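# Unscrew grinder's lugged ring and lay it flat

## Task

Turn the lugged ring off the grinder's barrel until it is free, then set it down lying flat on the bench. The grinder must remain upright, and at the end no part of either robot may be in contact with the ring.

## Robot and tools

ROBOT. Two six-joint arms, left_arm and right_arm, each ending in a sixteen-motor hand with index, middle and ring fingers plus a thumb. right_arm has a right hand; left_arm has its mirror image. The measured bases, in the scene frame, are left_arm at (+0.006, +0.303, 0) m and right_arm at (+0.026, -0.320, 0) m, both almost unrotated. Behind the arms stands a fixed camera mast.

FRAMES. Scene frame: origin at table-top height, halfway between the two arms; +x reaches out over the table, +y points toward left_arm, +z is up. Arm names do not match image left and right. Each arm reports its hand pose in its own base frame, and its offsets also use those base axes. Hand point frame on the right hand: +z runs along the straight fingers toward the tips, +x crosses the palm away from the thumb, +y points out of the palm face. On the left hand +x points toward the thumb. The palm face sits at y = -0.062 m; straight fingertips end about 0.139 m past the knuckles, which are at z = -0.017 m. A rigid mast at the wrist (x +0.05 to +0.10, z -0.16 to -0.11, up to y +0.06; x sign flips on the left hand) can strike objects.

execute_actions(actions, cameras). actions is a list of actions run one after another; each action lasts 0.5 s and is a table of 1 to 15 rows, one row per 1/30 s step; if fewer than 15 rows are given, the final row is repeated. Every row has exactly 48 numbers, each in [-1, 1], covering both arms even when only one moves: positions 1-6 left_arm dx, dy, dz, rx, ry, rz; 7-22 the left hand's sixteen motor goals; 23 left current_limit; 24 left speed; 25-30 right_arm dx to rz; 31-46 right hand motors; 47 right current_limit; 48 right speed.

Arm numbers are offsets, not poses. They are measured from that arm's Hand target as it stood when the action began, in that arm's base axes, and every row of the action counts from that same start. 1.0 equals 0.6 m for dx, dy, dz and 180 degrees for rx, ry, rz, which together form one rotation vector turning about the target's position. Sending the same offset again moves further; all zeros re-requests the present target. A translation longer than 1.0 is scaled down along its direction. Each step the commanded orientation is limited to 40 degrees from the measured one. The hand often stops short of the target and the right elbow sags under load, so command extra height or send the remaining gap as a new offset. Very small moves may not begin. To release a push, command the target back past the hand.

Hand motor numbers are absolute goal angles, scaled linearly between each hinge's two stops; 0 is a real goal, not 'unchanged'. To keep a hand as it is, resend its hand_goal, current_limit and speed. Order per hand: index_mcp, index_abd, index_pip, index_dip, middle_mcp, middle_abd, middle_pip, middle_dip, ring_mcp, ring_abd, ring_pip, ring_dip, thumb_cmc, thumb_axl, thumb_mcp, thumb_ipl. Going toward -1 bends: _mcp curls at the knuckle (straight at +0.75), _abd swings sideways away from the thumb (straight 0), _pip and _dip curl the middle and end joints (straight +0.58, +0.70), thumb_cmc brings the thumb in front of the palm (straight +0.71), thumb_axl rolls it (straight +0.68), thumb_mcp and thumb_ipl bend it (straight +0.23, +0.17). On the right hand, index_dip goals are capped at +95.5 degrees, i.e. numbers below roughly -0.69 behave like -0.69, for the whole run.

Grasp shorthand: put a, b, c, d in a hand's first four slots and exactly 0 in the other twelve. All four 0 opens the hand; a curls index and middle tips, b bends all fingers at the knuckle, c swings the thumb across and brings the index toward it, d curls the ring finger. To truly send those twelve motors to zero, write 0.001 in one of them.

current_limit maps -1..+1 to 0..550 mA per motor (minimum 11 mA); very low values may not lift a finger. speed sets goal travel at (speed+1)/2 of 8.5 rad/s. Initial values: current_limit +0.4, speed -0.6; the last written values persist.

cameras: names among cam_head_left, cam_head_right, cam_high (672x504 each), ["all"], or []. Omitted or null gives all images only for an empty actions list. An unknown name invalidates the call.

zoom_image(camera, region): region [x0, y0, x1, y1] in pixels of that camera's newest image, at most 504 by 504. read_manual(section) only returns licence text. finished_scene(scene=1) ends the scene permanently; the ring must stay flat and untouched without the robot.

RESULTS. end_effector_position (m) and end_effector_quat_wxyz per arm in its base frame, possibly a few cm off. Hand target: the last commanded pose after clipping, from which new offsets count. Joint velocities 'within noise' means at rest. Joint torques include arm weight and carry offsets and noise. Per motor: hand_goal, hand_measured, hand_current_ma (positive pushes toward -1), hand_state (moving, goal, blocked, overload). A finger presses only while its goal lies past the object's surface. MOTOR HOT and OVER-TEMPERATURE FAULT lines warn of heating.

AVOID. Currents at 495 mA or above for 5 s shut a motor down for 10 s. Long holds, stretched arms and pushing at unreachable poses heat motors until the arm drops. Any arm stop discards new hand numbers. Do not let the arms or hands touch or grip each other, do not hit the grinder hard or tip it, do not drop or release a moving ring, and keep everything on the table; loose items may be nudged briefly by outside pushes.

Each tool is called after ">>>" in YAML: its name, and indented under it one key for each argument.

## Session

>>> execute_actions:
  actions: []

Scene clock: 0.00 s.
left_arm: end_effector_position=(+0.3004, +0.2741, +0.1781) hand_goal=(+0.754, +0.000, +0.576, +0.696, +0.754, +0.000, +0.576, +0.696, +0.754, +0.000, +0.576, +0.696, +0.714, +0.678, +0.226, +0.168) hand_measured=(+0.754, +0.000, +0.576, +0.696, +0.754, +0.000, +0.576, +0.696, +0.754, +0.000, +0.576, +0.696, +0.714, +0.678, +0.226, +0.168) hand_current_ma=(+0, +0, +0, +0, +0, +0, +0, +0, +0, +0, +0, +0, +0, +0, +0, +0) hand_state=(goal, goal, goal, goal, goal, goal, goal, goal, goal, goal, goal, goal, goal, goal, goal, goal) hand_current_limit=0.40 hand_speed=-0.60 end_effector_quat_wxyz=(+0.002, +0.102, +0.995, -0.019) | right_arm: end_effector_position=(+0.2049, +0.1256, +0.1642) hand_goal=(+0.754, +0.000, +0.576, +0.696, +0.754, +0.000, +0.576, +0.696, +0.754, +0.000, +0.576, +0.696, +0.714, +0.678, +0.226, +0.168) hand_measured=(+0.754, +0.000, +0.576, +0.696, +0.754, +0.000, +0.576, +0.696, +0.754, +0.000, +0.576, +0.696, +0.714, +0.678, +0.226, +0.168) hand_current_ma=(+0, +0, +0, +0, +0, +0, +0, +0, +0, +0, +0, +0, +0, +0, +0, +0) hand_state=(goal, goal, goal, goal, goal, goal, goal, goal, goal, goal, goal, goal, goal, goal, goal, goal) hand_current_limit=0.40 hand_speed=-0.60 end_effector_quat_wxyz=(-0.003, +0.766, +0.642, +0.035)
Joint positions: left_arm=[0.565 1.311 1.086 -1.366 0.033 -0.801] | right_arm=[0.926 0.806 0.697 -1.392 0.01 1.101]
Joint velocities: within noise
Joint torques (N m): no reading
Motor temperatures (°C): left_arm=[26 29 22 27 24 23] | right_arm=[23 23 25 27 23 22]
Heat: left arm: hottest shoulder 29 °C; right arm: hottest wrist pitch 27 °C.
Hand target: left_arm +0.3080, +0.2790, +0.1899; +0.014, +0.102, +0.995, -0.010 | right_arm +0.2091, +0.1313, +0.1744; -0.006, +0.765, +0.642, +0.047

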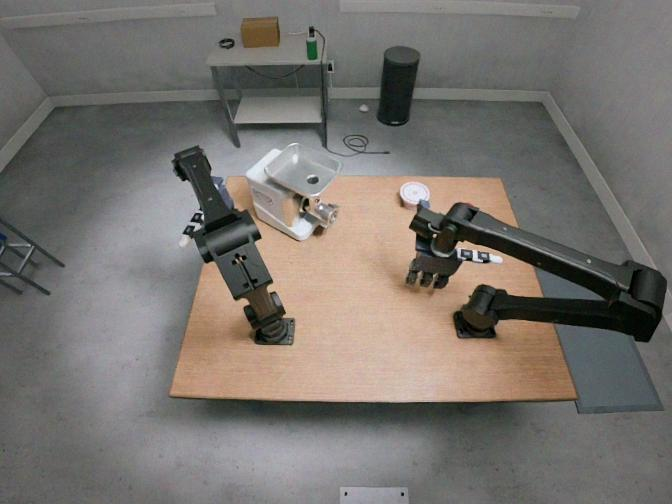

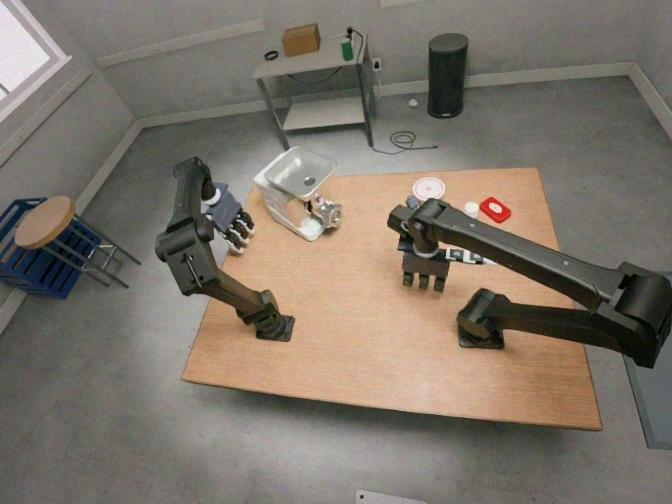

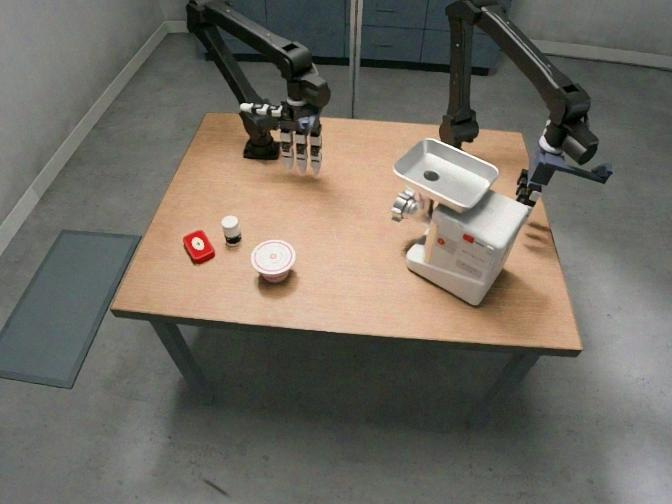

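>>> zoom_image:
  camera: "cam_head_left"
  region: [180, 120, 380, 270]

>>> zoom_image:
  camera: "cam_head_right"
  region: [200, 120, 400, 270]

>>> zoom_image:
  camera: "cam_high"
  region: [370, 110, 570, 310]

>>> zoom_image:
  camera: "cam_high"
  region: [370, 160, 450, 240]

>>> zoom_image:
  camera: "cam_head_right"
  region: [290, 180, 360, 240]

>>> zoom_image:
  camera: "cam_head_left"
  region: [280, 180, 350, 240]

Scaled by 2.520 from the camera's 672x504 image, which has a finer 960x720 frame.

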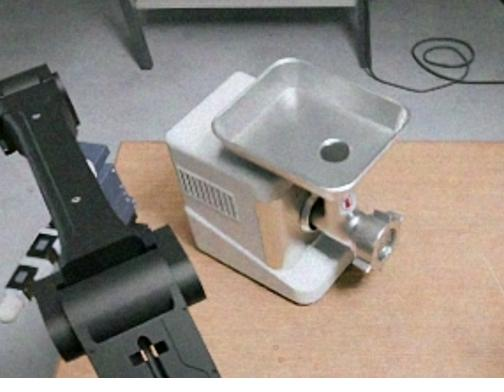

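Scaled by 2.520 from the camera's 672x504 image, which has a finer 960x720 frame.

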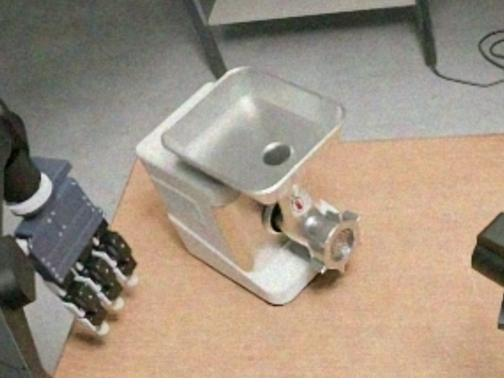

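Scaled by 2.520 from the camera's 672x504 image, which has a finer 960x720 frame.

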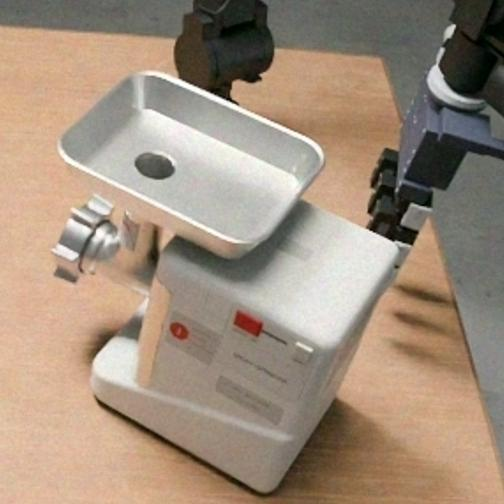

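Scaled by 6.300 from the camera's 672x504 image, which has a finer 960x720 frame.

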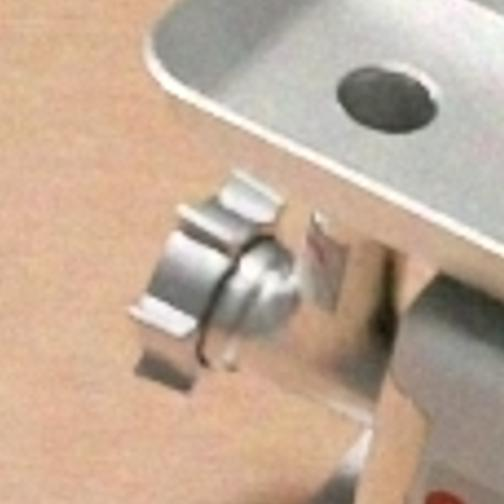

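Scaled by 7.200 from the camera's 672x504 image, which has a finer 960x720 frame.

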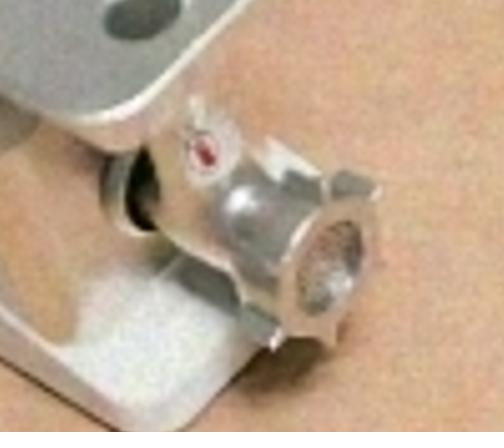

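Scaled by 7.200 from the camera's 672x504 image, which has a finer 960x720 frame.

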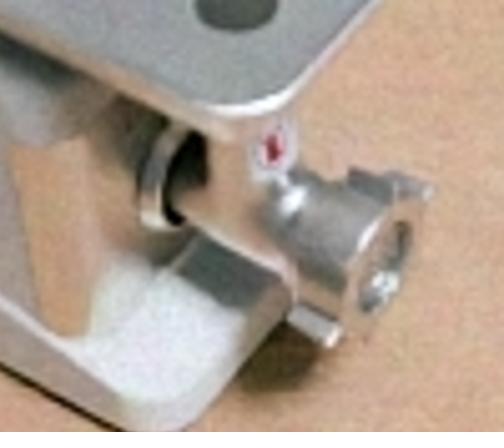

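>>> zoom_image:
  camera: "cam_high"
  region: [380, 180, 430, 230]

>>> zoom_image:
  camera: "cam_head_right"
  region: [310, 190, 350, 235]

>>> zoom_image:
  camera: "cam_head_left"
  region: [305, 190, 345, 235]

>>> zoom_image:
  camera: "cam_high"
  region: [220, 60, 340, 200]

Scaled by 10.080 from the camera's 672x504 image, which has a finer 960x720 frame.

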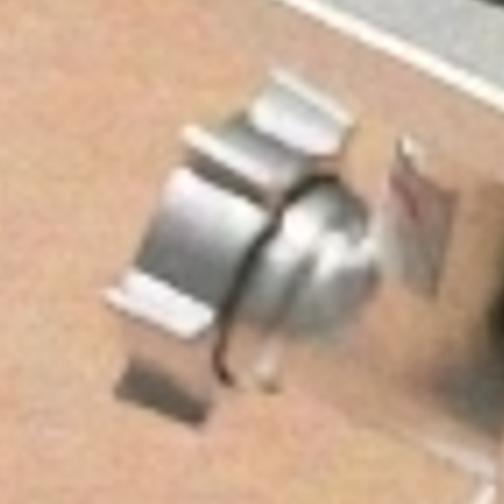

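Scaled by 11.200 from the camera's 672x504 image, which has a finer 960x720 frame.

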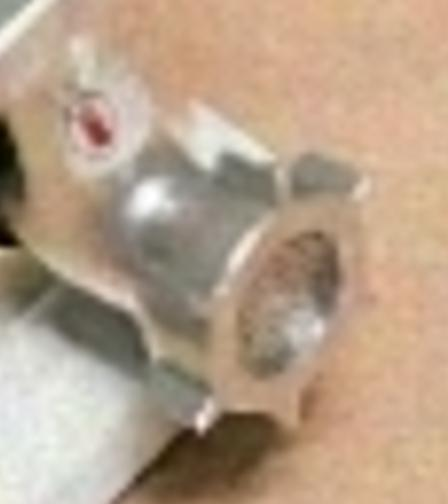

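Scaled by 11.200 from the camera's 672x504 image, which has a finer 960x720 frame.

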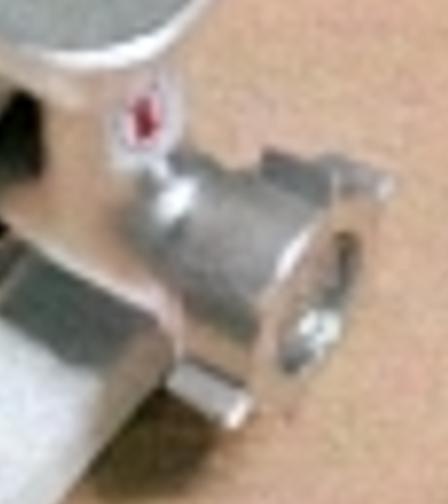

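Scaled by 3.600 from the camera's 672x504 image, which has a finer 960x720 frame.

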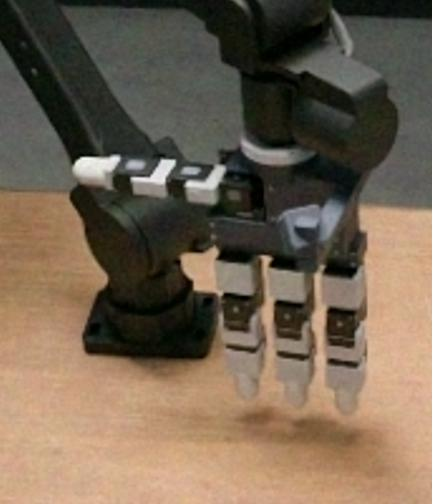

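>>> zoom_image:
  camera: "cam_high"
  region: [420, 90, 540, 180]

>>> zoom_image:
  camera: "cam_head_left"
  region: [380, 190, 540, 350]

>>> zoom_image:
  camera: "cam_head_right"
  region: [380, 190, 540, 350]

>>> zoom_image:
  camera: "cam_head_left"
  region: [160, 260, 320, 420]

>>> zoom_image:
  camera: "cam_head_right"
  region: [160, 260, 320, 420]

Scaled by 4.200 from the camera's 672x504 image, which has a finer 960x720 frame.

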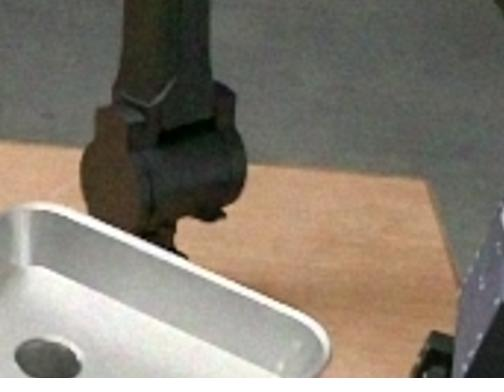

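Scaled by 3.150 from the camera's 672x504 image, which has a finer 960x720 frame.

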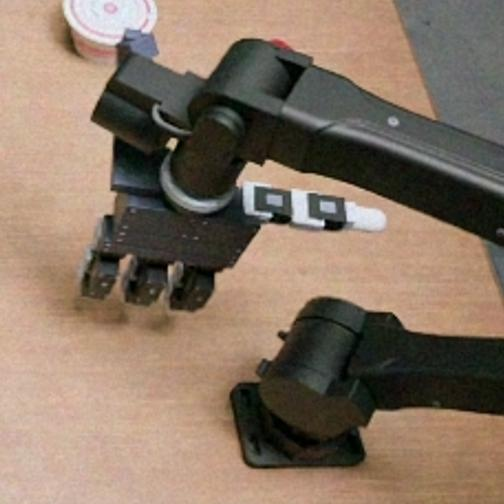

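Scaled by 3.150 from the camera's 672x504 image, which has a finer 960x720 frame.

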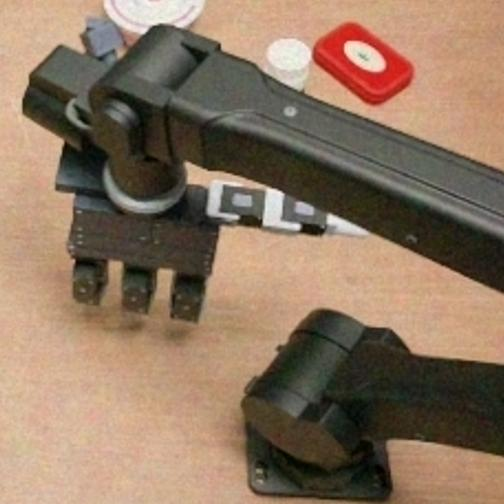

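Scaled by 3.150 from the camera's 672x504 image, which has a finer 960x720 frame.

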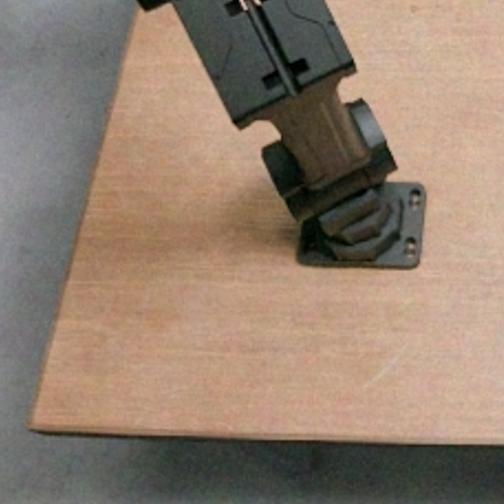

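Scaled by 3.150 from the camera's 672x504 image, which has a finer 960x720 frame.

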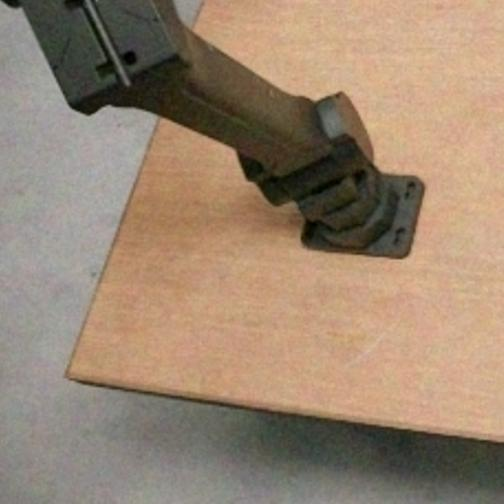

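>>> execute_actions:
  actions:
    - [[0,0,0,0,0,0,0,0,0,0,0,0,0,0,0,0,0,0,0,0,0,0,0.4,-0.6,0.0646,0.0329,0.0608,0,0,0.0556,0.754,0,0.576,0.696,-0.483,0,-0.734,0.696,0.754,0,0.576,0.696,0.714,0.678,-0.557,-0.046,0.4,-0.6]]
    - [[0,0,0,0,0,0,0,0,0,0,0,0,0,0,0,0,0,0,0,0,0,0,0.4,-0.6,0.0646,0.0329,0.0608,0,0,0.0556,0.754,0,0.576,0.696,-0.483,0,-0.734,0.696,0.754,0,0.576,0.696,0.714,0.678,-0.557,-0.046,0.4,-0.6]]
    - [[0,0,0,0,0,0,0,0,0,0,0,0,0,0,0,0,0,0,0,0,0,0,0.4,-0.6,0.0646,0.0329,0.0608,0,0,0.0556,0.754,0,0.576,0.696,-0.483,0,-0.734,0.696,0.754,0,0.576,0.696,0.714,0.678,-0.557,-0.046,0.4,-0.6]]
    - [[0,0,0,0,0,0,0,0,0,0,0,0,0,0,0,0,0,0,0,0,0,0,0.4,-0.6,0.0646,0.0329,0.0608,0,0,0.0556,0.754,0,0.576,0.696,-0.483,0,-0.734,0.696,0.754,0,0.576,0.696,0.714,0.678,-0.557,-0.046,0.4,-0.6]]

Scene clock: 193.83 s.
left_arm: end_effector_position=(+0.3004, +0.2741, +0.1781) hand_goal=(+0.750, +0.000, +0.580, +0.700, +0.750, +0.000, +0.580, +0.700, +0.750, +0.000, +0.580, +0.700, +0.710, +0.680, +0.230, +0.170) hand_measured=(+0.750, +0.000, +0.576, +0.698, +0.750, +0.000, +0.578, +0.698, +0.750, +0.000, +0.578, +0.698, +0.712, +0.678, +0.224, +0.168) hand_current_ma=(+1, +0, -6, -5, +1, +0, -6, -5, +1, +0, -6, -5, +4, -6, -19, -6) hand_state=(goal, goal, goal, goal, goal, goal, goal, goal, goal, goal, goal, goal, goal, goal, goal, goal) hand_current_limit=0.40 hand_speed=-0.60 end_effector_quat_wxyz=(+0.002, +0.102, +0.995, -0.019) | right_arm: end_effector_position=(+0.3556, +0.2060, +0.3023) hand_goal=(+0.754, +0.000, +0.576, +0.696, -0.482, +0.000, -0.734, +0.696, +0.754, +0.000, +0.576, +0.696, +0.714, +0.678, -0.556, -0.046) hand_measured=(+0.754, +0.000, +0.576, +0.696, -0.466, +0.000, -0.732, +0.696, +0.754, +0.000, +0.576, +0.696, +0.716, +0.678, -0.556, -0.044) hand_current_ma=(+0, +0, +0, +0, +6, +0, +0, +0, +0, +0, +0, +0, +0, +0, +0, +0) hand_state=(goal, goal, goal, goal, goal, goal, goal, goal, goal, goal, goal, goal, goal, goal, goal, goal) hand_current_limit=0.40 hand_speed=-0.60 end_effector_quat_wxyz=(-0.027, +0.502, +0.864, +0.029)
Joint positions: left_arm=[0.565 1.311 1.086 -1.366 0.033 -0.801] | right_arm=[0.559 1.181 1.292 -1.656 -0.074 0.042]
Joint torques (N m): left_arm=[1.61 -8.76 12.1 0.18 -0.06 -0.11] | right_arm=[-0.97 -5.83 13.81 0.1 -0.2 -0.03]
Motor temperatures (°C): left_arm=[25 30 31 26 23 23] | right_arm=[23 23 36 26 22 22]
Heat: left arm: hottest elbow 31 °C; right arm: hottest elbow 36 °C.
Hand target: left_arm +0.3080, +0.2790, +0.1899; +0.014, +0.102, +0.995, -0.010 | right_arm +0.3642, +0.2102, +0.3204; -0.022, +0.500, +0.865, +0.042
Off the commanded pose: left_arm 0.015 m, 2 deg | right_arm 0.021 m, 2 deg.

>>> execute_actions:
  actions:
    - [[0,0,0,0,0,0,0,0,0,0,0,0,0,0,0,0,0,0,0,0,0,0,0.4,-0.6,0.02,0.01,0,0.0625,-0.108,0,0.754,0,0.576,0.696,-0.483,0,-0.734,0.696,0.754,0,0.576,0.696,0.714,0.678,-0.557,-0.046,0.4,-0.6]]
    - [[0,0,0,0,0,0,0,0,0,0,0,0,0,0,0,0,0,0,0,0,0,0,0.4,-0.6,0.02,0.01,0,0.0625,-0.108,0,0.754,0,0.576,0.696,-0.483,0,-0.734,0.696,0.754,0,0.576,0.696,0.714,0.678,-0.557,-0.046,0.4,-0.6]]
    - [[0,0,0,0,0,0,0,0,0,0,0,0,0,0,0,0,0,0,0,0,0,0,0.4,-0.6,0.02,0.01,0,0.0625,-0.108,0,0.754,0,0.576,0.696,-0.483,0,-0.734,0.696,0.754,0,0.576,0.696,0.714,0.678,-0.557,-0.046,0.4,-0.6]]
    - [[0,0,0,0,0,0,0,0,0,0,0,0,0,0,0,0,0,0,0,0,0,0,0.4,-0.6,0.02,0.01,0,0.0625,-0.108,0,0.754,0,0.576,0.696,-0.483,0,-0.734,0.696,0.754,0,0.576,0.696,0.714,0.678,-0.557,-0.046,0.4,-0.6]]
  cameras: ["all"]

Scene clock: 201.00 s.
left_arm: end_effector_position=(+0.3004, +0.2741, +0.1781) hand_goal=(+0.750, +0.000, +0.580, +0.700, +0.750, +0.000, +0.580, +0.700, +0.750, +0.000, +0.580, +0.700, +0.710, +0.680, +0.230, +0.170) hand_measured=(+0.750, +0.000, +0.576, +0.698, +0.750, +0.000, +0.578, +0.698, +0.750, +0.000, +0.578, +0.698, +0.712, +0.678, +0.224, +0.168) hand_current_ma=(+1, +0, -6, -5, +1, +0, -6, -5, +1, +0, -6, -5, +4, -6, -19, -6) hand_state=(goal, goal, goal, goal, goal, goal, goal, goal, goal, goal, goal, goal, goal, goal, goal, goal) hand_current_limit=0.40 hand_speed=-0.60 end_effector_quat_wxyz=(+0.002, +0.102, +0.995, -0.019) | right_arm: end_effector_position=(+0.4143, +0.2411, +0.3136) hand_goal=(+0.754, +0.000, +0.576, +0.696, -0.482, +0.000, -0.734, +0.696, +0.754, +0.000, +0.576, +0.696, +0.714, +0.678, -0.556, -0.046) hand_measured=(+0.766, +0.000, +0.580, +0.696, -0.480, +0.000, -0.734, +0.696, +0.764, +0.000, +0.580, +0.696, +0.720, +0.682, -0.556, -0.044) hand_current_ma=(+3, +0, +0, +0, +0, +0, +0, +0, +3, +0, +0, +0, +1, +1, +0, +0) hand_state=(goal, goal, goal, goal, goal, goal, goal, goal, goal, goal, goal, goal, goal, goal, goal, goal) hand_current_limit=0.40 hand_speed=-0.60 end_effector_quat_wxyz=(+0.326, +0.325, +0.619, +0.636)
Joint positions: left_arm=[0.565 1.311 1.086 -1.366 0.033 -0.801] | right_arm=[0.556 1.294 0.432 0.885 -0.058 0.011]
Joint torques (N m): left_arm=[1.61 -8.7 12.1 0.17 -0.06 -0.11] | right_arm=[-0.62 -7.18 7.71 2.84 -0.07 -0.12]
Heat: left arm: hottest elbow 31 °C; right arm: hottest elbow 37 °C.
Hand target: left_arm +0.3080, +0.2790, +0.1899; +0.014, +0.102, +0.995, -0.010 | right_arm +0.4122, +0.2342, +0.3203; +0.337, +0.320, +0.611, +0.641
Off the commanded pose: left_arm 0.015 m, 2 deg | right_arm 0.010 m, 2 deg.

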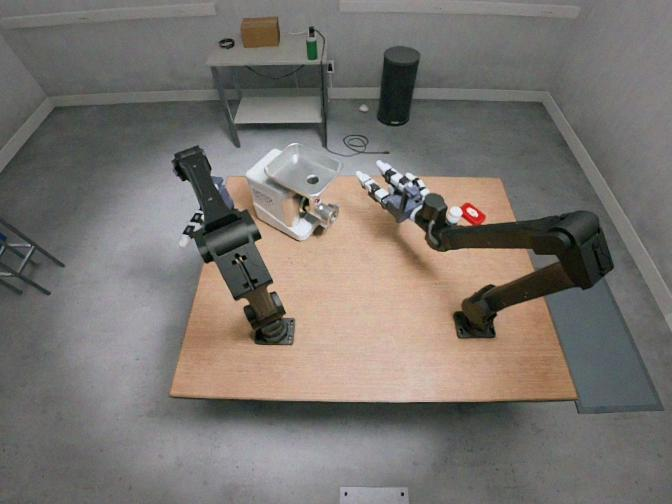

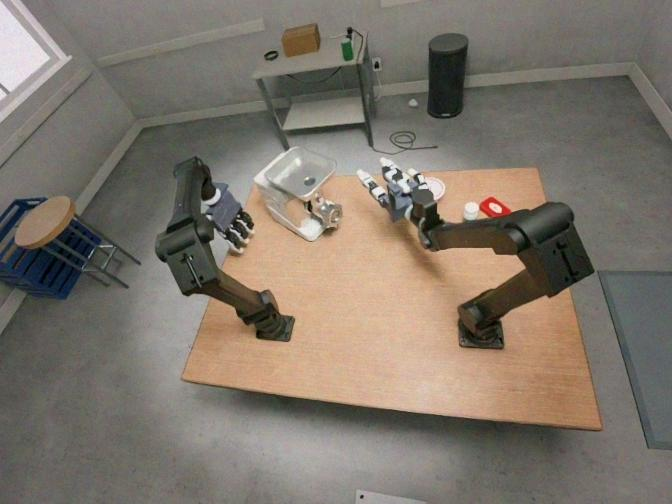

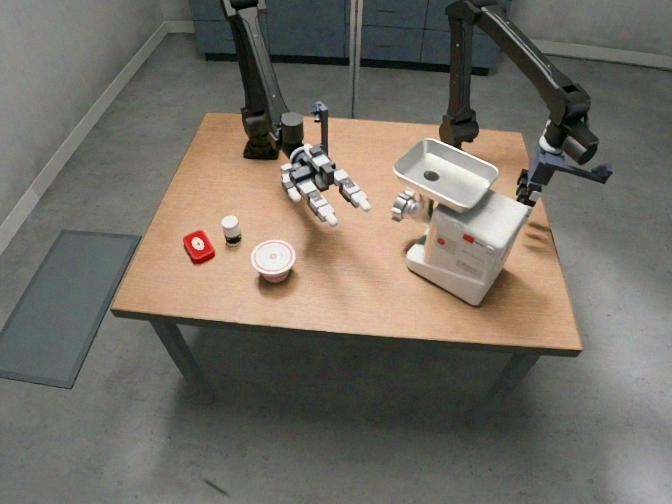

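>>> zoom_image:
  camera: "cam_high"
  region: [270, 90, 430, 250]

>>> zoom_image:
  camera: "cam_head_left"
  region: [300, 140, 460, 260]

>>> zoom_image:
  camera: "cam_head_right"
  region: [300, 140, 460, 260]

Scaled by 3.150 from the camera's 672x504 image, which has a finer 960x720 frame.

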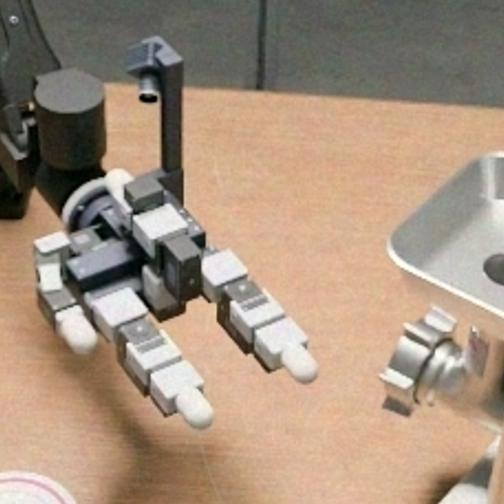

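Scaled by 3.150 from the camera's 672x504 image, which has a finer 960x720 frame.

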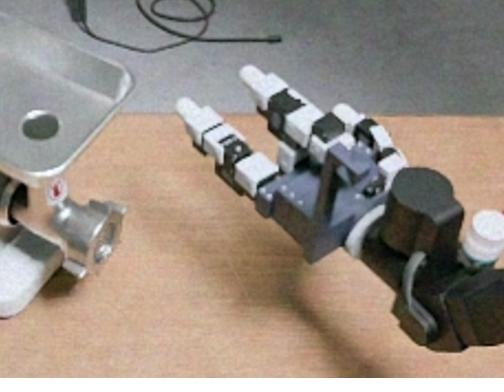

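Scaled by 3.150 from the camera's 672x504 image, which has a finer 960x720 frame.

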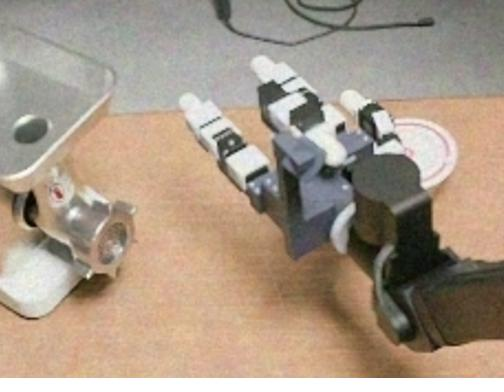

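>>> execute_actions:
  actions:
    - [[0,0,0,0,0,0,0,0,0,0,0,0,0,0,0,0,0,0,0,0,0,0,0.4,-0.6,-0.067,0.0175,-0.0355,0,0,0.0288,0.754,0,0.576,0.696,-0.483,0,-0.734,0.696,0.754,0,0.576,0.696,0.714,0.678,-0.557,-0.046,0.4,-0.6]]
    - [[0,0,0,0,0,0,0,0,0,0,0,0,0,0,0,0,0,0,0,0,0,0,0.4,-0.6,-0.067,0.0175,-0.0355,0,0,0.0288,0.754,0,0.576,0.696,-0.483,0,-0.734,0.696,0.754,0,0.576,0.696,0.714,0.678,-0.557,-0.046,0.4,-0.6]]
    - [[0,0,0,0,0,0,0,0,0,0,0,0,0,0,0,0,0,0,0,0,0,0,0.4,-0.6,-0.067,0.0175,-0.0355,0,0,0.0288,0.754,0,0.576,0.696,-0.483,0,-0.734,0.696,0.754,0,0.576,0.696,0.714,0.678,-0.557,-0.046,0.4,-0.6]]
    - [[0,0,0,0,0,0,0,0,0,0,0,0,0,0,0,0,0,0,0,0,0,0,0.4,-0.6,-0.067,0.0175,-0.0355,0,0,0.0288,0.754,0,0.576,0.696,-0.483,0,-0.734,0.696,0.754,0,0.576,0.696,0.714,0.678,-0.557,-0.046,0.4,-0.6]]
  cameras: ["all"]

>>> zoom_image:
  camera: "cam_high"
  region: [300, 120, 440, 250]

>>> zoom_image:
  camera: "cam_head_left"
  region: [290, 160, 430, 290]

>>> zoom_image:
  camera: "cam_head_right"
  region: [290, 160, 430, 290]

Scene clock: 218.87 s.
left_arm: end_effector_position=(+0.3004, +0.2741, +0.1781) hand_goal=(+0.750, +0.000, +0.580, +0.700, +0.750, +0.000, +0.580, +0.700, +0.750, +0.000, +0.580, +0.700, +0.710, +0.680, +0.230, +0.170) hand_measured=(+0.750, +0.000, +0.576, +0.698, +0.750, +0.000, +0.578, +0.698, +0.750, +0.000, +0.578, +0.698, +0.712, +0.678, +0.224, +0.168) hand_current_ma=(+1, +0, -6, -5, +1, +0, -6, -5, +1, +0, -6, -5, +4, -6, -19, -6) hand_state=(goal, goal, goal, goal, goal, goal, goal, goal, goal, goal, goal, goal, goal, goal, goal, goal) hand_current_limit=0.40 hand_speed=-0.60 end_effector_quat_wxyz=(+0.002, +0.102, +0.995, -0.019) | right_arm: end_effector_position=(+0.2539, +0.2768, +0.2331) hand_goal=(+0.754, +0.000, +0.576, +0.696, -0.482, +0.000, -0.734, +0.696, +0.754, +0.000, +0.576, +0.696, +0.714, +0.678, -0.556, -0.046) hand_measured=(+0.768, +0.000, +0.580, +0.696, -0.482, +0.000, -0.734, +0.696, +0.766, +0.000, +0.580, +0.696, +0.720, +0.682, -0.556, -0.044) hand_current_ma=(+4, +0, +0, +0, +0, +0, +0, +0, +4, +0, +0, +0, +1, +1, +0, +0) hand_state=(goal, goal, goal, goal, goal, goal, goal, goal, goal, goal, goal, goal, goal, goal, goal, goal) hand_current_limit=0.40 hand_speed=-0.60 end_effector_quat_wxyz=(+0.212, +0.209, +0.662, +0.687)
Joint positions: left_arm=[0.565 1.311 1.086 -1.366 0.033 -0.801] | right_arm=[0.83 1.476 0.105 1.406 -0.135 0.011]
Joint torques (N m): left_arm=[1.61 -8.7 12.1 0.17 -0.06 -0.11] | right_arm=[-0.09 -4.01 3.63 2.93 0.05 -0.06]
Heat: left arm: hottest elbow 31 °C; right arm: hottest elbow 34 °C.
Hand target: left_arm +0.3080, +0.2790, +0.1899; +0.014, +0.102, +0.995, -0.010 | right_arm +0.2514, +0.2763, +0.2352; +0.216, +0.205, +0.659, +0.691
Off the commanded pose: left_arm 0.015 m, 2 deg | right_arm 0.003 m, 1 deg.

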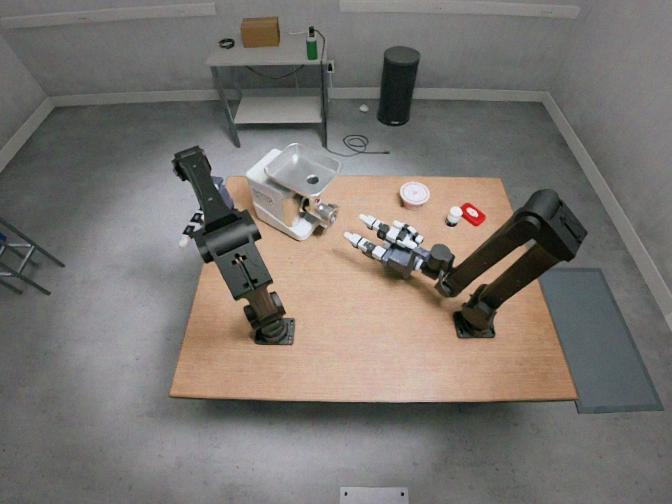

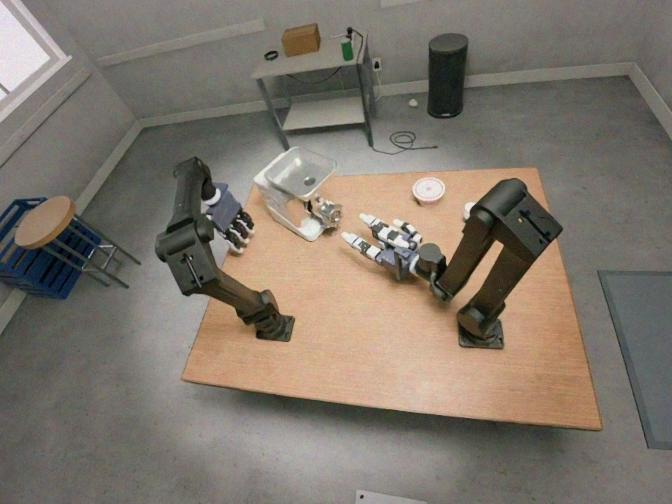

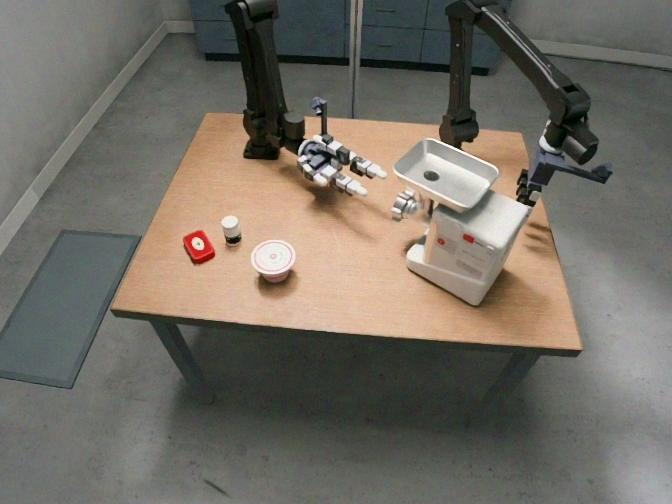

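Scaled by 3.600 from the camera's 672x504 image, which has a finer 960x720 frame.

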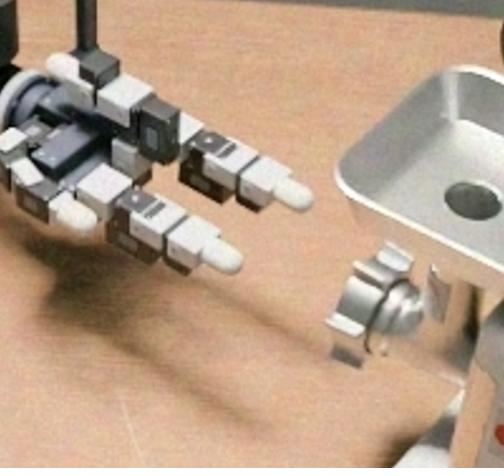

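Scaled by 3.600 from the camera's 672x504 image, which has a finer 960x720 frame.

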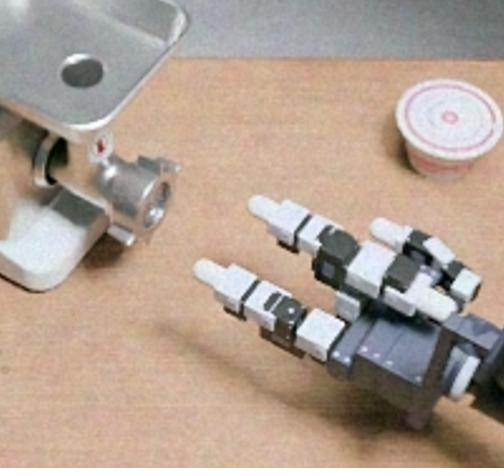

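Scaled by 3.600 from the camera's 672x504 image, which has a finer 960x720 frame.

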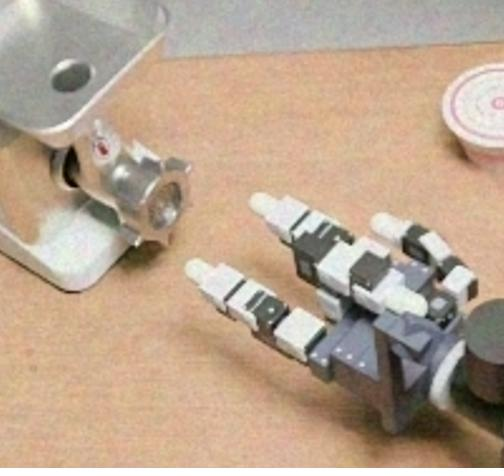

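>>> zoom_image:
  camera: "cam_head_right"
  region: [318, 198, 348, 232]

>>> zoom_image:
  camera: "cam_head_left"
  region: [315, 198, 345, 232]

>>> zoom_image:
  camera: "cam_high"
  region: [385, 182, 420, 226]

Scaled by 14.824 from the camera's 672x504 image, which has a finer 960x720 frame.

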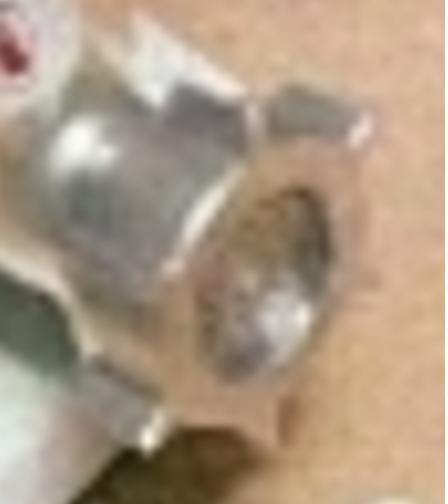

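Scaled by 14.824 from the camera's 672x504 image, which has a finer 960x720 frame.

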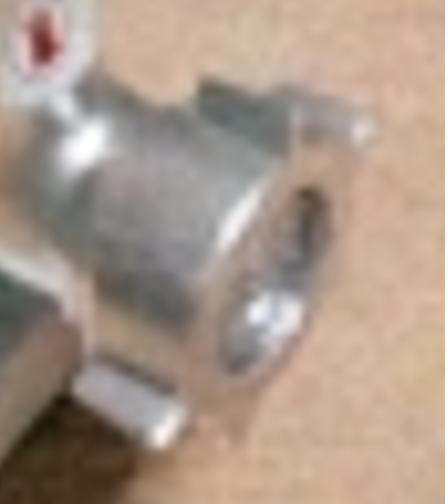

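Scaled by 11.455 from the camera's 672x504 image, which has a finer 960x720 frame.

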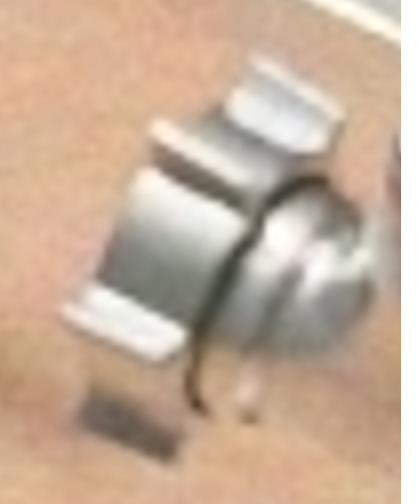

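>>> execute_actions:
  actions:
    - [[0,0,0,0,0,0,0,0,0,0,0,0,0,0,0,0,0,0,0,0,0,0,0.4,-0.6,0.0925,0.0197,-0.0542,0.078,0.1331,0,0.754,0.033,0.576,0.696,-0.483,0,-0.734,0.696,0.754,-0.033,0.576,0.696,0.714,0.678,-0.557,-0.046,0.4,-0.6]]
    - [[0,0,0,0,0,0,0,0,0,0,0,0,0,0,0,0,0,0,0,0,0,0,0.4,-0.6,0.0275,-0.0192,-0.0537,0.0876,0.1265,0,0.754,0.033,0.576,0.696,-0.483,0,-0.734,0.696,0.754,-0.033,0.576,0.696,0.714,0.678,-0.557,-0.046,0.4,-0.6]]
    - [[0,0,0,0,0,0,0,0,0,0,0,0,0,0,0,0,0,0,0,0,0,0,0.4,-0.6,0.0038,-0.0025,-0.0628,0.0876,0.1265,0,0.754,0.033,0.576,0.696,-0.483,0,-0.734,0.696,0.754,-0.033,0.576,0.696,0.714,0.678,-0.557,-0.046,0.4,-0.6]]
    - [[0,0,0,0,0,0,0,0,0,0,0,0,0,0,0,0,0,0,0,0,0,0,0.4,-0.6,0,0,0,0,0,0,0.754,0.033,0.576,0.696,-0.483,0,-0.734,0.696,0.754,-0.033,0.576,0.696,0.714,0.678,-0.557,-0.046,0.4,-0.6]]
  cameras: ["all"]

>>> zoom_image:
  camera: "cam_high"
  region: [330, 130, 430, 230]

>>> zoom_image:
  camera: "cam_head_left"
  region: [300, 180, 400, 280]

>>> zoom_image:
  camera: "cam_head_right"
  region: [300, 180, 400, 280]

Scene clock: 277.87 s.
left_arm: end_effector_position=(+0.3004, +0.2741, +0.1781) hand_goal=(+0.750, +0.000, +0.580, +0.700, +0.750, +0.000, +0.580, +0.700, +0.750, +0.000, +0.580, +0.700, +0.710, +0.680, +0.230, +0.170) hand_measured=(+0.750, +0.000, +0.576, +0.698, +0.750, +0.000, +0.578, +0.698, +0.750, +0.000, +0.578, +0.698, +0.712, +0.678, +0.224, +0.168) hand_current_ma=(+1, +0, -6, -5, +1, +0, -6, -5, +1, +0, -6, -5, +4, -6, -19, -6) hand_state=(goal, goal, goal, goal, goal, goal, goal, goal, goal, goal, goal, goal, goal, goal, goal, goal) hand_current_limit=0.40 hand_speed=-0.60 end_effector_quat_wxyz=(+0.002, +0.102, +0.995, -0.019) | right_arm: end_effector_position=(+0.3193, +0.2692, +0.1238) hand_goal=(+0.754, +0.034, +0.576, +0.696, -0.482, +0.000, -0.734, +0.696, +0.754, -0.032, +0.576, +0.696, +0.714, +0.678, -0.556, -0.046) hand_measured=(+0.758, +0.036, +0.580, +0.696, -0.482, +0.000, -0.734, +0.696, +0.758, -0.028, +0.580, +0.696, +0.716, +0.680, -0.554, -0.044) hand_current_ma=(+1, +0, +0, +0, +0, +0, +0, +0, +1, +0, +0, +0, +0, +0, +0, +0) hand_state=(goal, goal, goal, goal, goal, goal, goal, goal, goal, goal, goal, goal, goal, goal, goal, goal) hand_current_limit=0.40 hand_speed=-0.60 end_effector_quat_wxyz=(-0.279, +0.615, +0.369, +0.639)
Joint positions: left_arm=[0.565 1.311 1.086 -1.366 0.033 -0.801] | right_arm=[0.881 1.503 0.18 1.293 -0.071 1.439]
Joint torques (N m): left_arm=[1.61 -8.7 12.11 0.18 -0.06 -0.11] | right_arm=[-1.08 -6.42 6.16 1.7 -0.19 -0.01]
Motor temperatures (°C): left_arm=[25 30 32 26 23 23] | right_arm=[23 23 30 26 22 22]
Heat: left arm: hottest elbow 32 °C; right arm: hottest elbow 30 °C.
Hand target: left_arm +0.3080, +0.2790, +0.1899; +0.014, +0.102, +0.995, -0.010 | right_arm +0.3257, +0.2750, +0.1328; -0.284, +0.610, +0.362, +0.645
Off the commanded pose: left_arm 0.015 m, 2 deg | right_arm 0.012 m, 1 deg.

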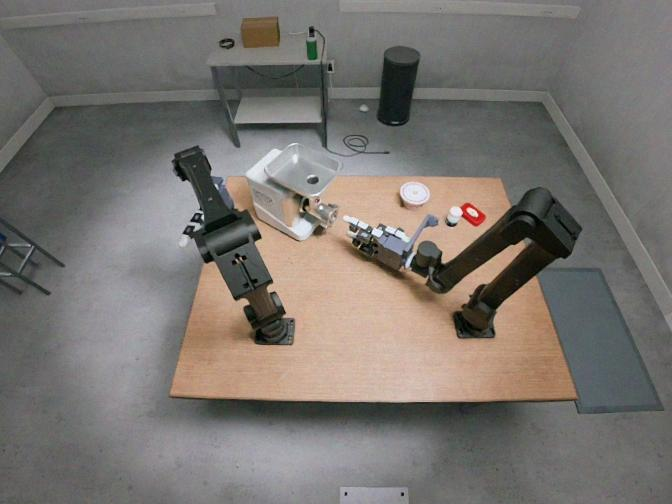

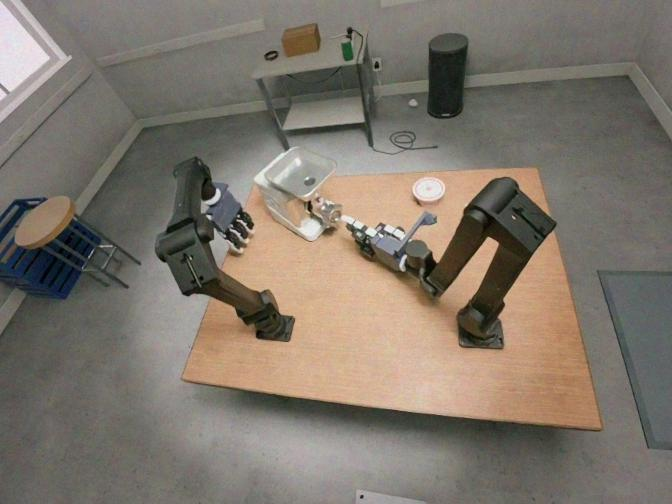

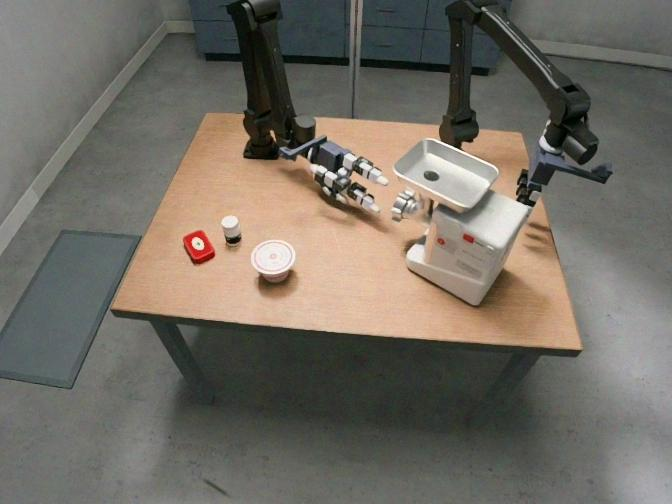

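Scaled by 5.040 from the camera's 672x504 image, which has a finer 960x720 frame.

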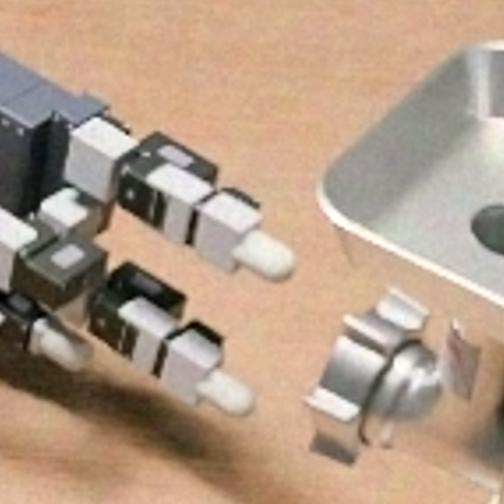

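Scaled by 5.040 from the camera's 672x504 image, which has a finer 960x720 frame.

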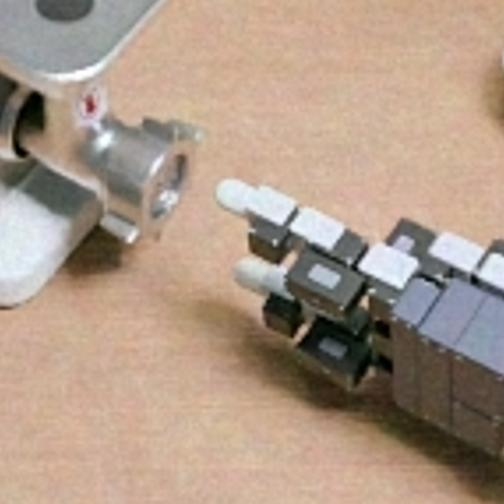

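Scaled by 5.040 from the camera's 672x504 image, which has a finer 960x720 frame.

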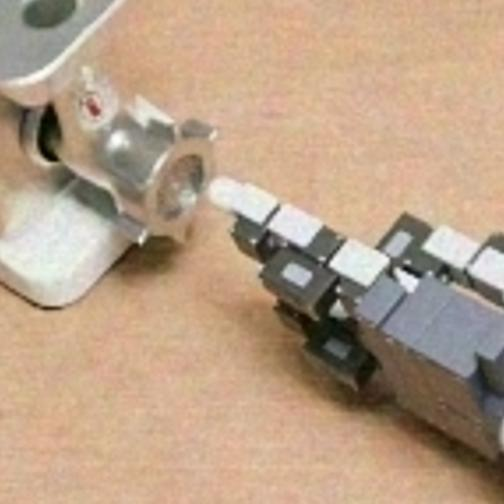

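>>> execute_actions:
  actions:
    - [[0,0,0,0,0,0,0,0,0,0,0,0,0,0,0,0,0,0,0,0,0,0,0.4,-0.6,0.0343,0.0318,0.0067,0.0075,-0.0052,0,0.754,0.033,0.576,0.696,-0.483,0,-0.734,0.696,0.754,-0.033,0.576,0.696,0.714,0.678,-0.557,-0.046,0.4,-0.6]]
    - [[0,0,0,0,0,0,0,0,0,0,0,0,0,0,0,0,0,0,0,0,0,0,0.4,-0.6,0,0,0,0,0,0,0.754,0.033,0.576,0.696,-0.483,0,-0.734,0.696,0.754,-0.033,0.576,0.696,0.714,0.678,-0.557,-0.046,0.4,-0.6]]
  cameras: ["all"]

>>> zoom_image:
  camera: "cam_high"
  region: [360, 160, 430, 230]

>>> zoom_image:
  camera: "cam_head_left"
  region: [310, 190, 370, 250]

>>> zoom_image:
  camera: "cam_head_right"
  region: [310, 190, 370, 250]

Scene clock: 294.97 s.
left_arm: end_effector_position=(+0.3004, +0.2741, +0.1781) hand_goal=(+0.750, +0.000, +0.580, +0.700, +0.750, +0.000, +0.580, +0.700, +0.750, +0.000, +0.580, +0.700, +0.710, +0.680, +0.230, +0.170) hand_measured=(+0.750, +0.000, +0.576, +0.698, +0.750, +0.000, +0.578, +0.698, +0.750, +0.000, +0.578, +0.698, +0.712, +0.678, +0.224, +0.168) hand_current_ma=(+1, +0, -6, -5, +1, +0, -6, -5, +1, +0, -6, -5, +4, -6, -19, -6) hand_state=(goal, goal, goal, goal, goal, goal, goal, goal, goal, goal, goal, goal, goal, goal, goal, goal) hand_current_limit=0.40 hand_speed=-0.60 end_effector_quat_wxyz=(+0.002, +0.102, +0.995, -0.019) | right_arm: end_effector_position=(+0.3373, +0.2910, +0.1329) hand_goal=(+0.754, +0.034, +0.576, +0.696, -0.482, +0.000, -0.734, +0.696, +0.754, -0.032, +0.576, +0.696, +0.714, +0.678, -0.556, -0.046) hand_measured=(+0.758, +0.036, +0.580, +0.696, -0.482, +0.000, -0.734, +0.696, +0.758, -0.028, +0.580, +0.696, +0.716, +0.680, -0.554, -0.044) hand_current_ma=(+1, +0, +0, +0, +0, +0, +0, +0, +1, +0, +0, +0, +0, +0, +0, +0) hand_state=(goal, goal, goal, goal, goal, goal, goal, goal, goal, goal, goal, goal, goal, goal, goal, goal) hand_current_limit=0.40 hand_speed=-0.60 end_effector_quat_wxyz=(-0.286, +0.604, +0.366, +0.648)
Joint positions: left_arm=[0.565 1.311 1.086 -1.366 0.033 -0.801] | right_arm=[0.876 1.543 0.253 1.293 -0.085 1.442]
Joint torques (N m): left_arm=[1.61 -8.7 12.11 0.17 -0.06 -0.11] | right_arm=[-1.26 -5.48 6.49 2.61 -0.11 0]
Heat: left arm: hottest elbow 32 °C; right arm: hottest elbow 30 °C.
Hand target: left_arm +0.3080, +0.2790, +0.1899; +0.014, +0.102, +0.995, -0.010 | right_arm +0.3462, +0.2941, +0.1368; -0.288, +0.601, +0.357, +0.654
Off the commanded pose: left_arm 0.015 m, 2 deg | right_arm 0.010 m, 1 deg.

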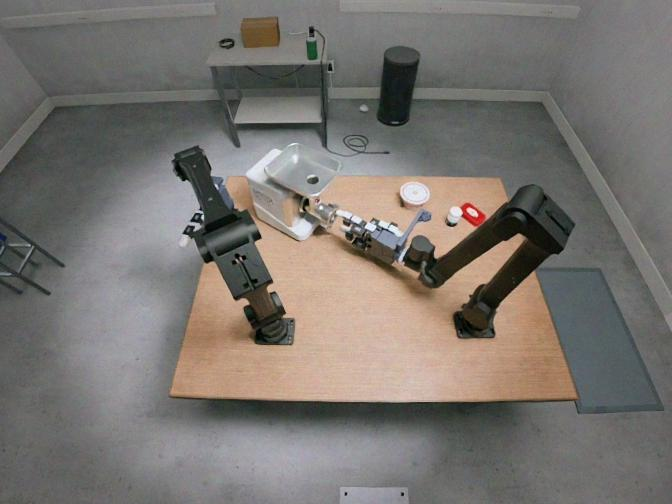

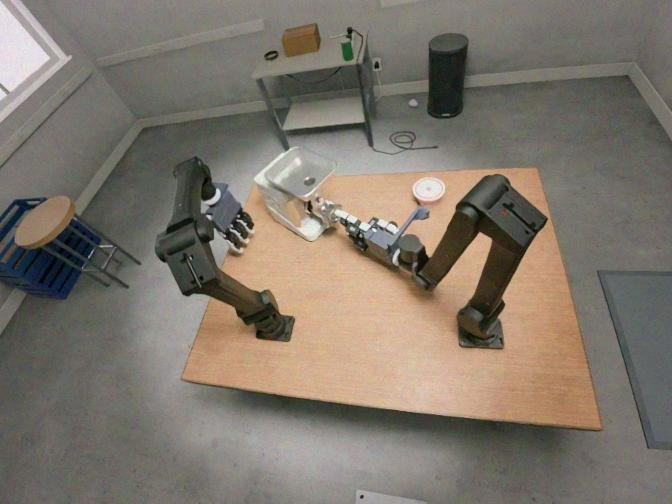

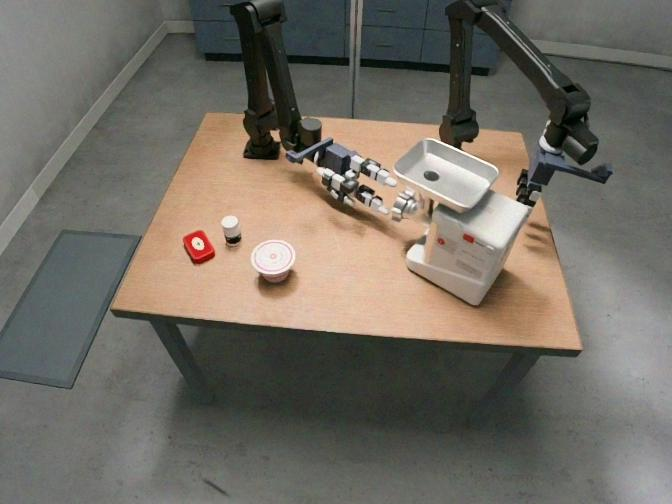

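Scaled by 7.200 from the camera's 672x504 image, which has a finer 960x720 frame.

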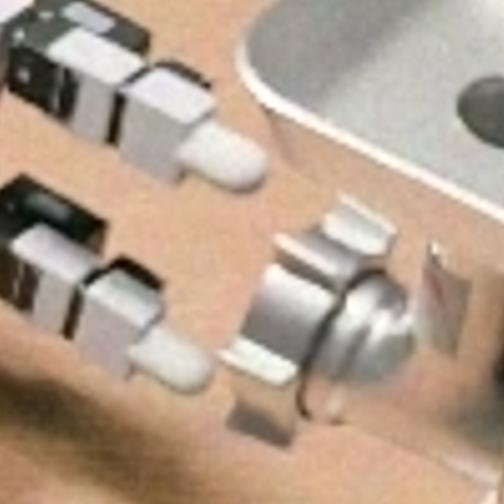

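Scaled by 8.400 from the camera's 672x504 image, which has a finer 960x720 frame.

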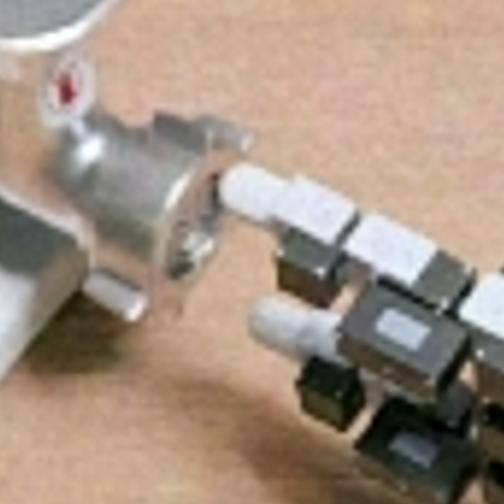

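Scaled by 8.400 from the camera's 672x504 image, which has a finer 960x720 frame.

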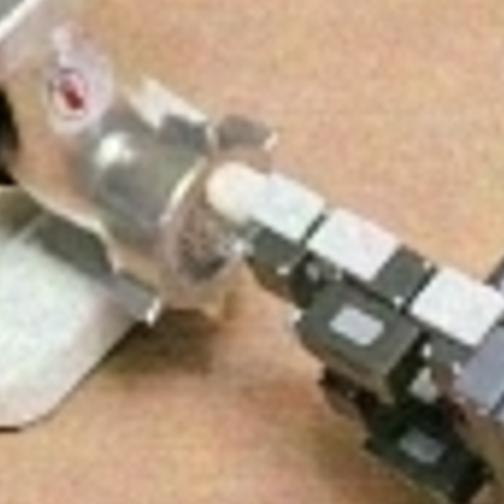

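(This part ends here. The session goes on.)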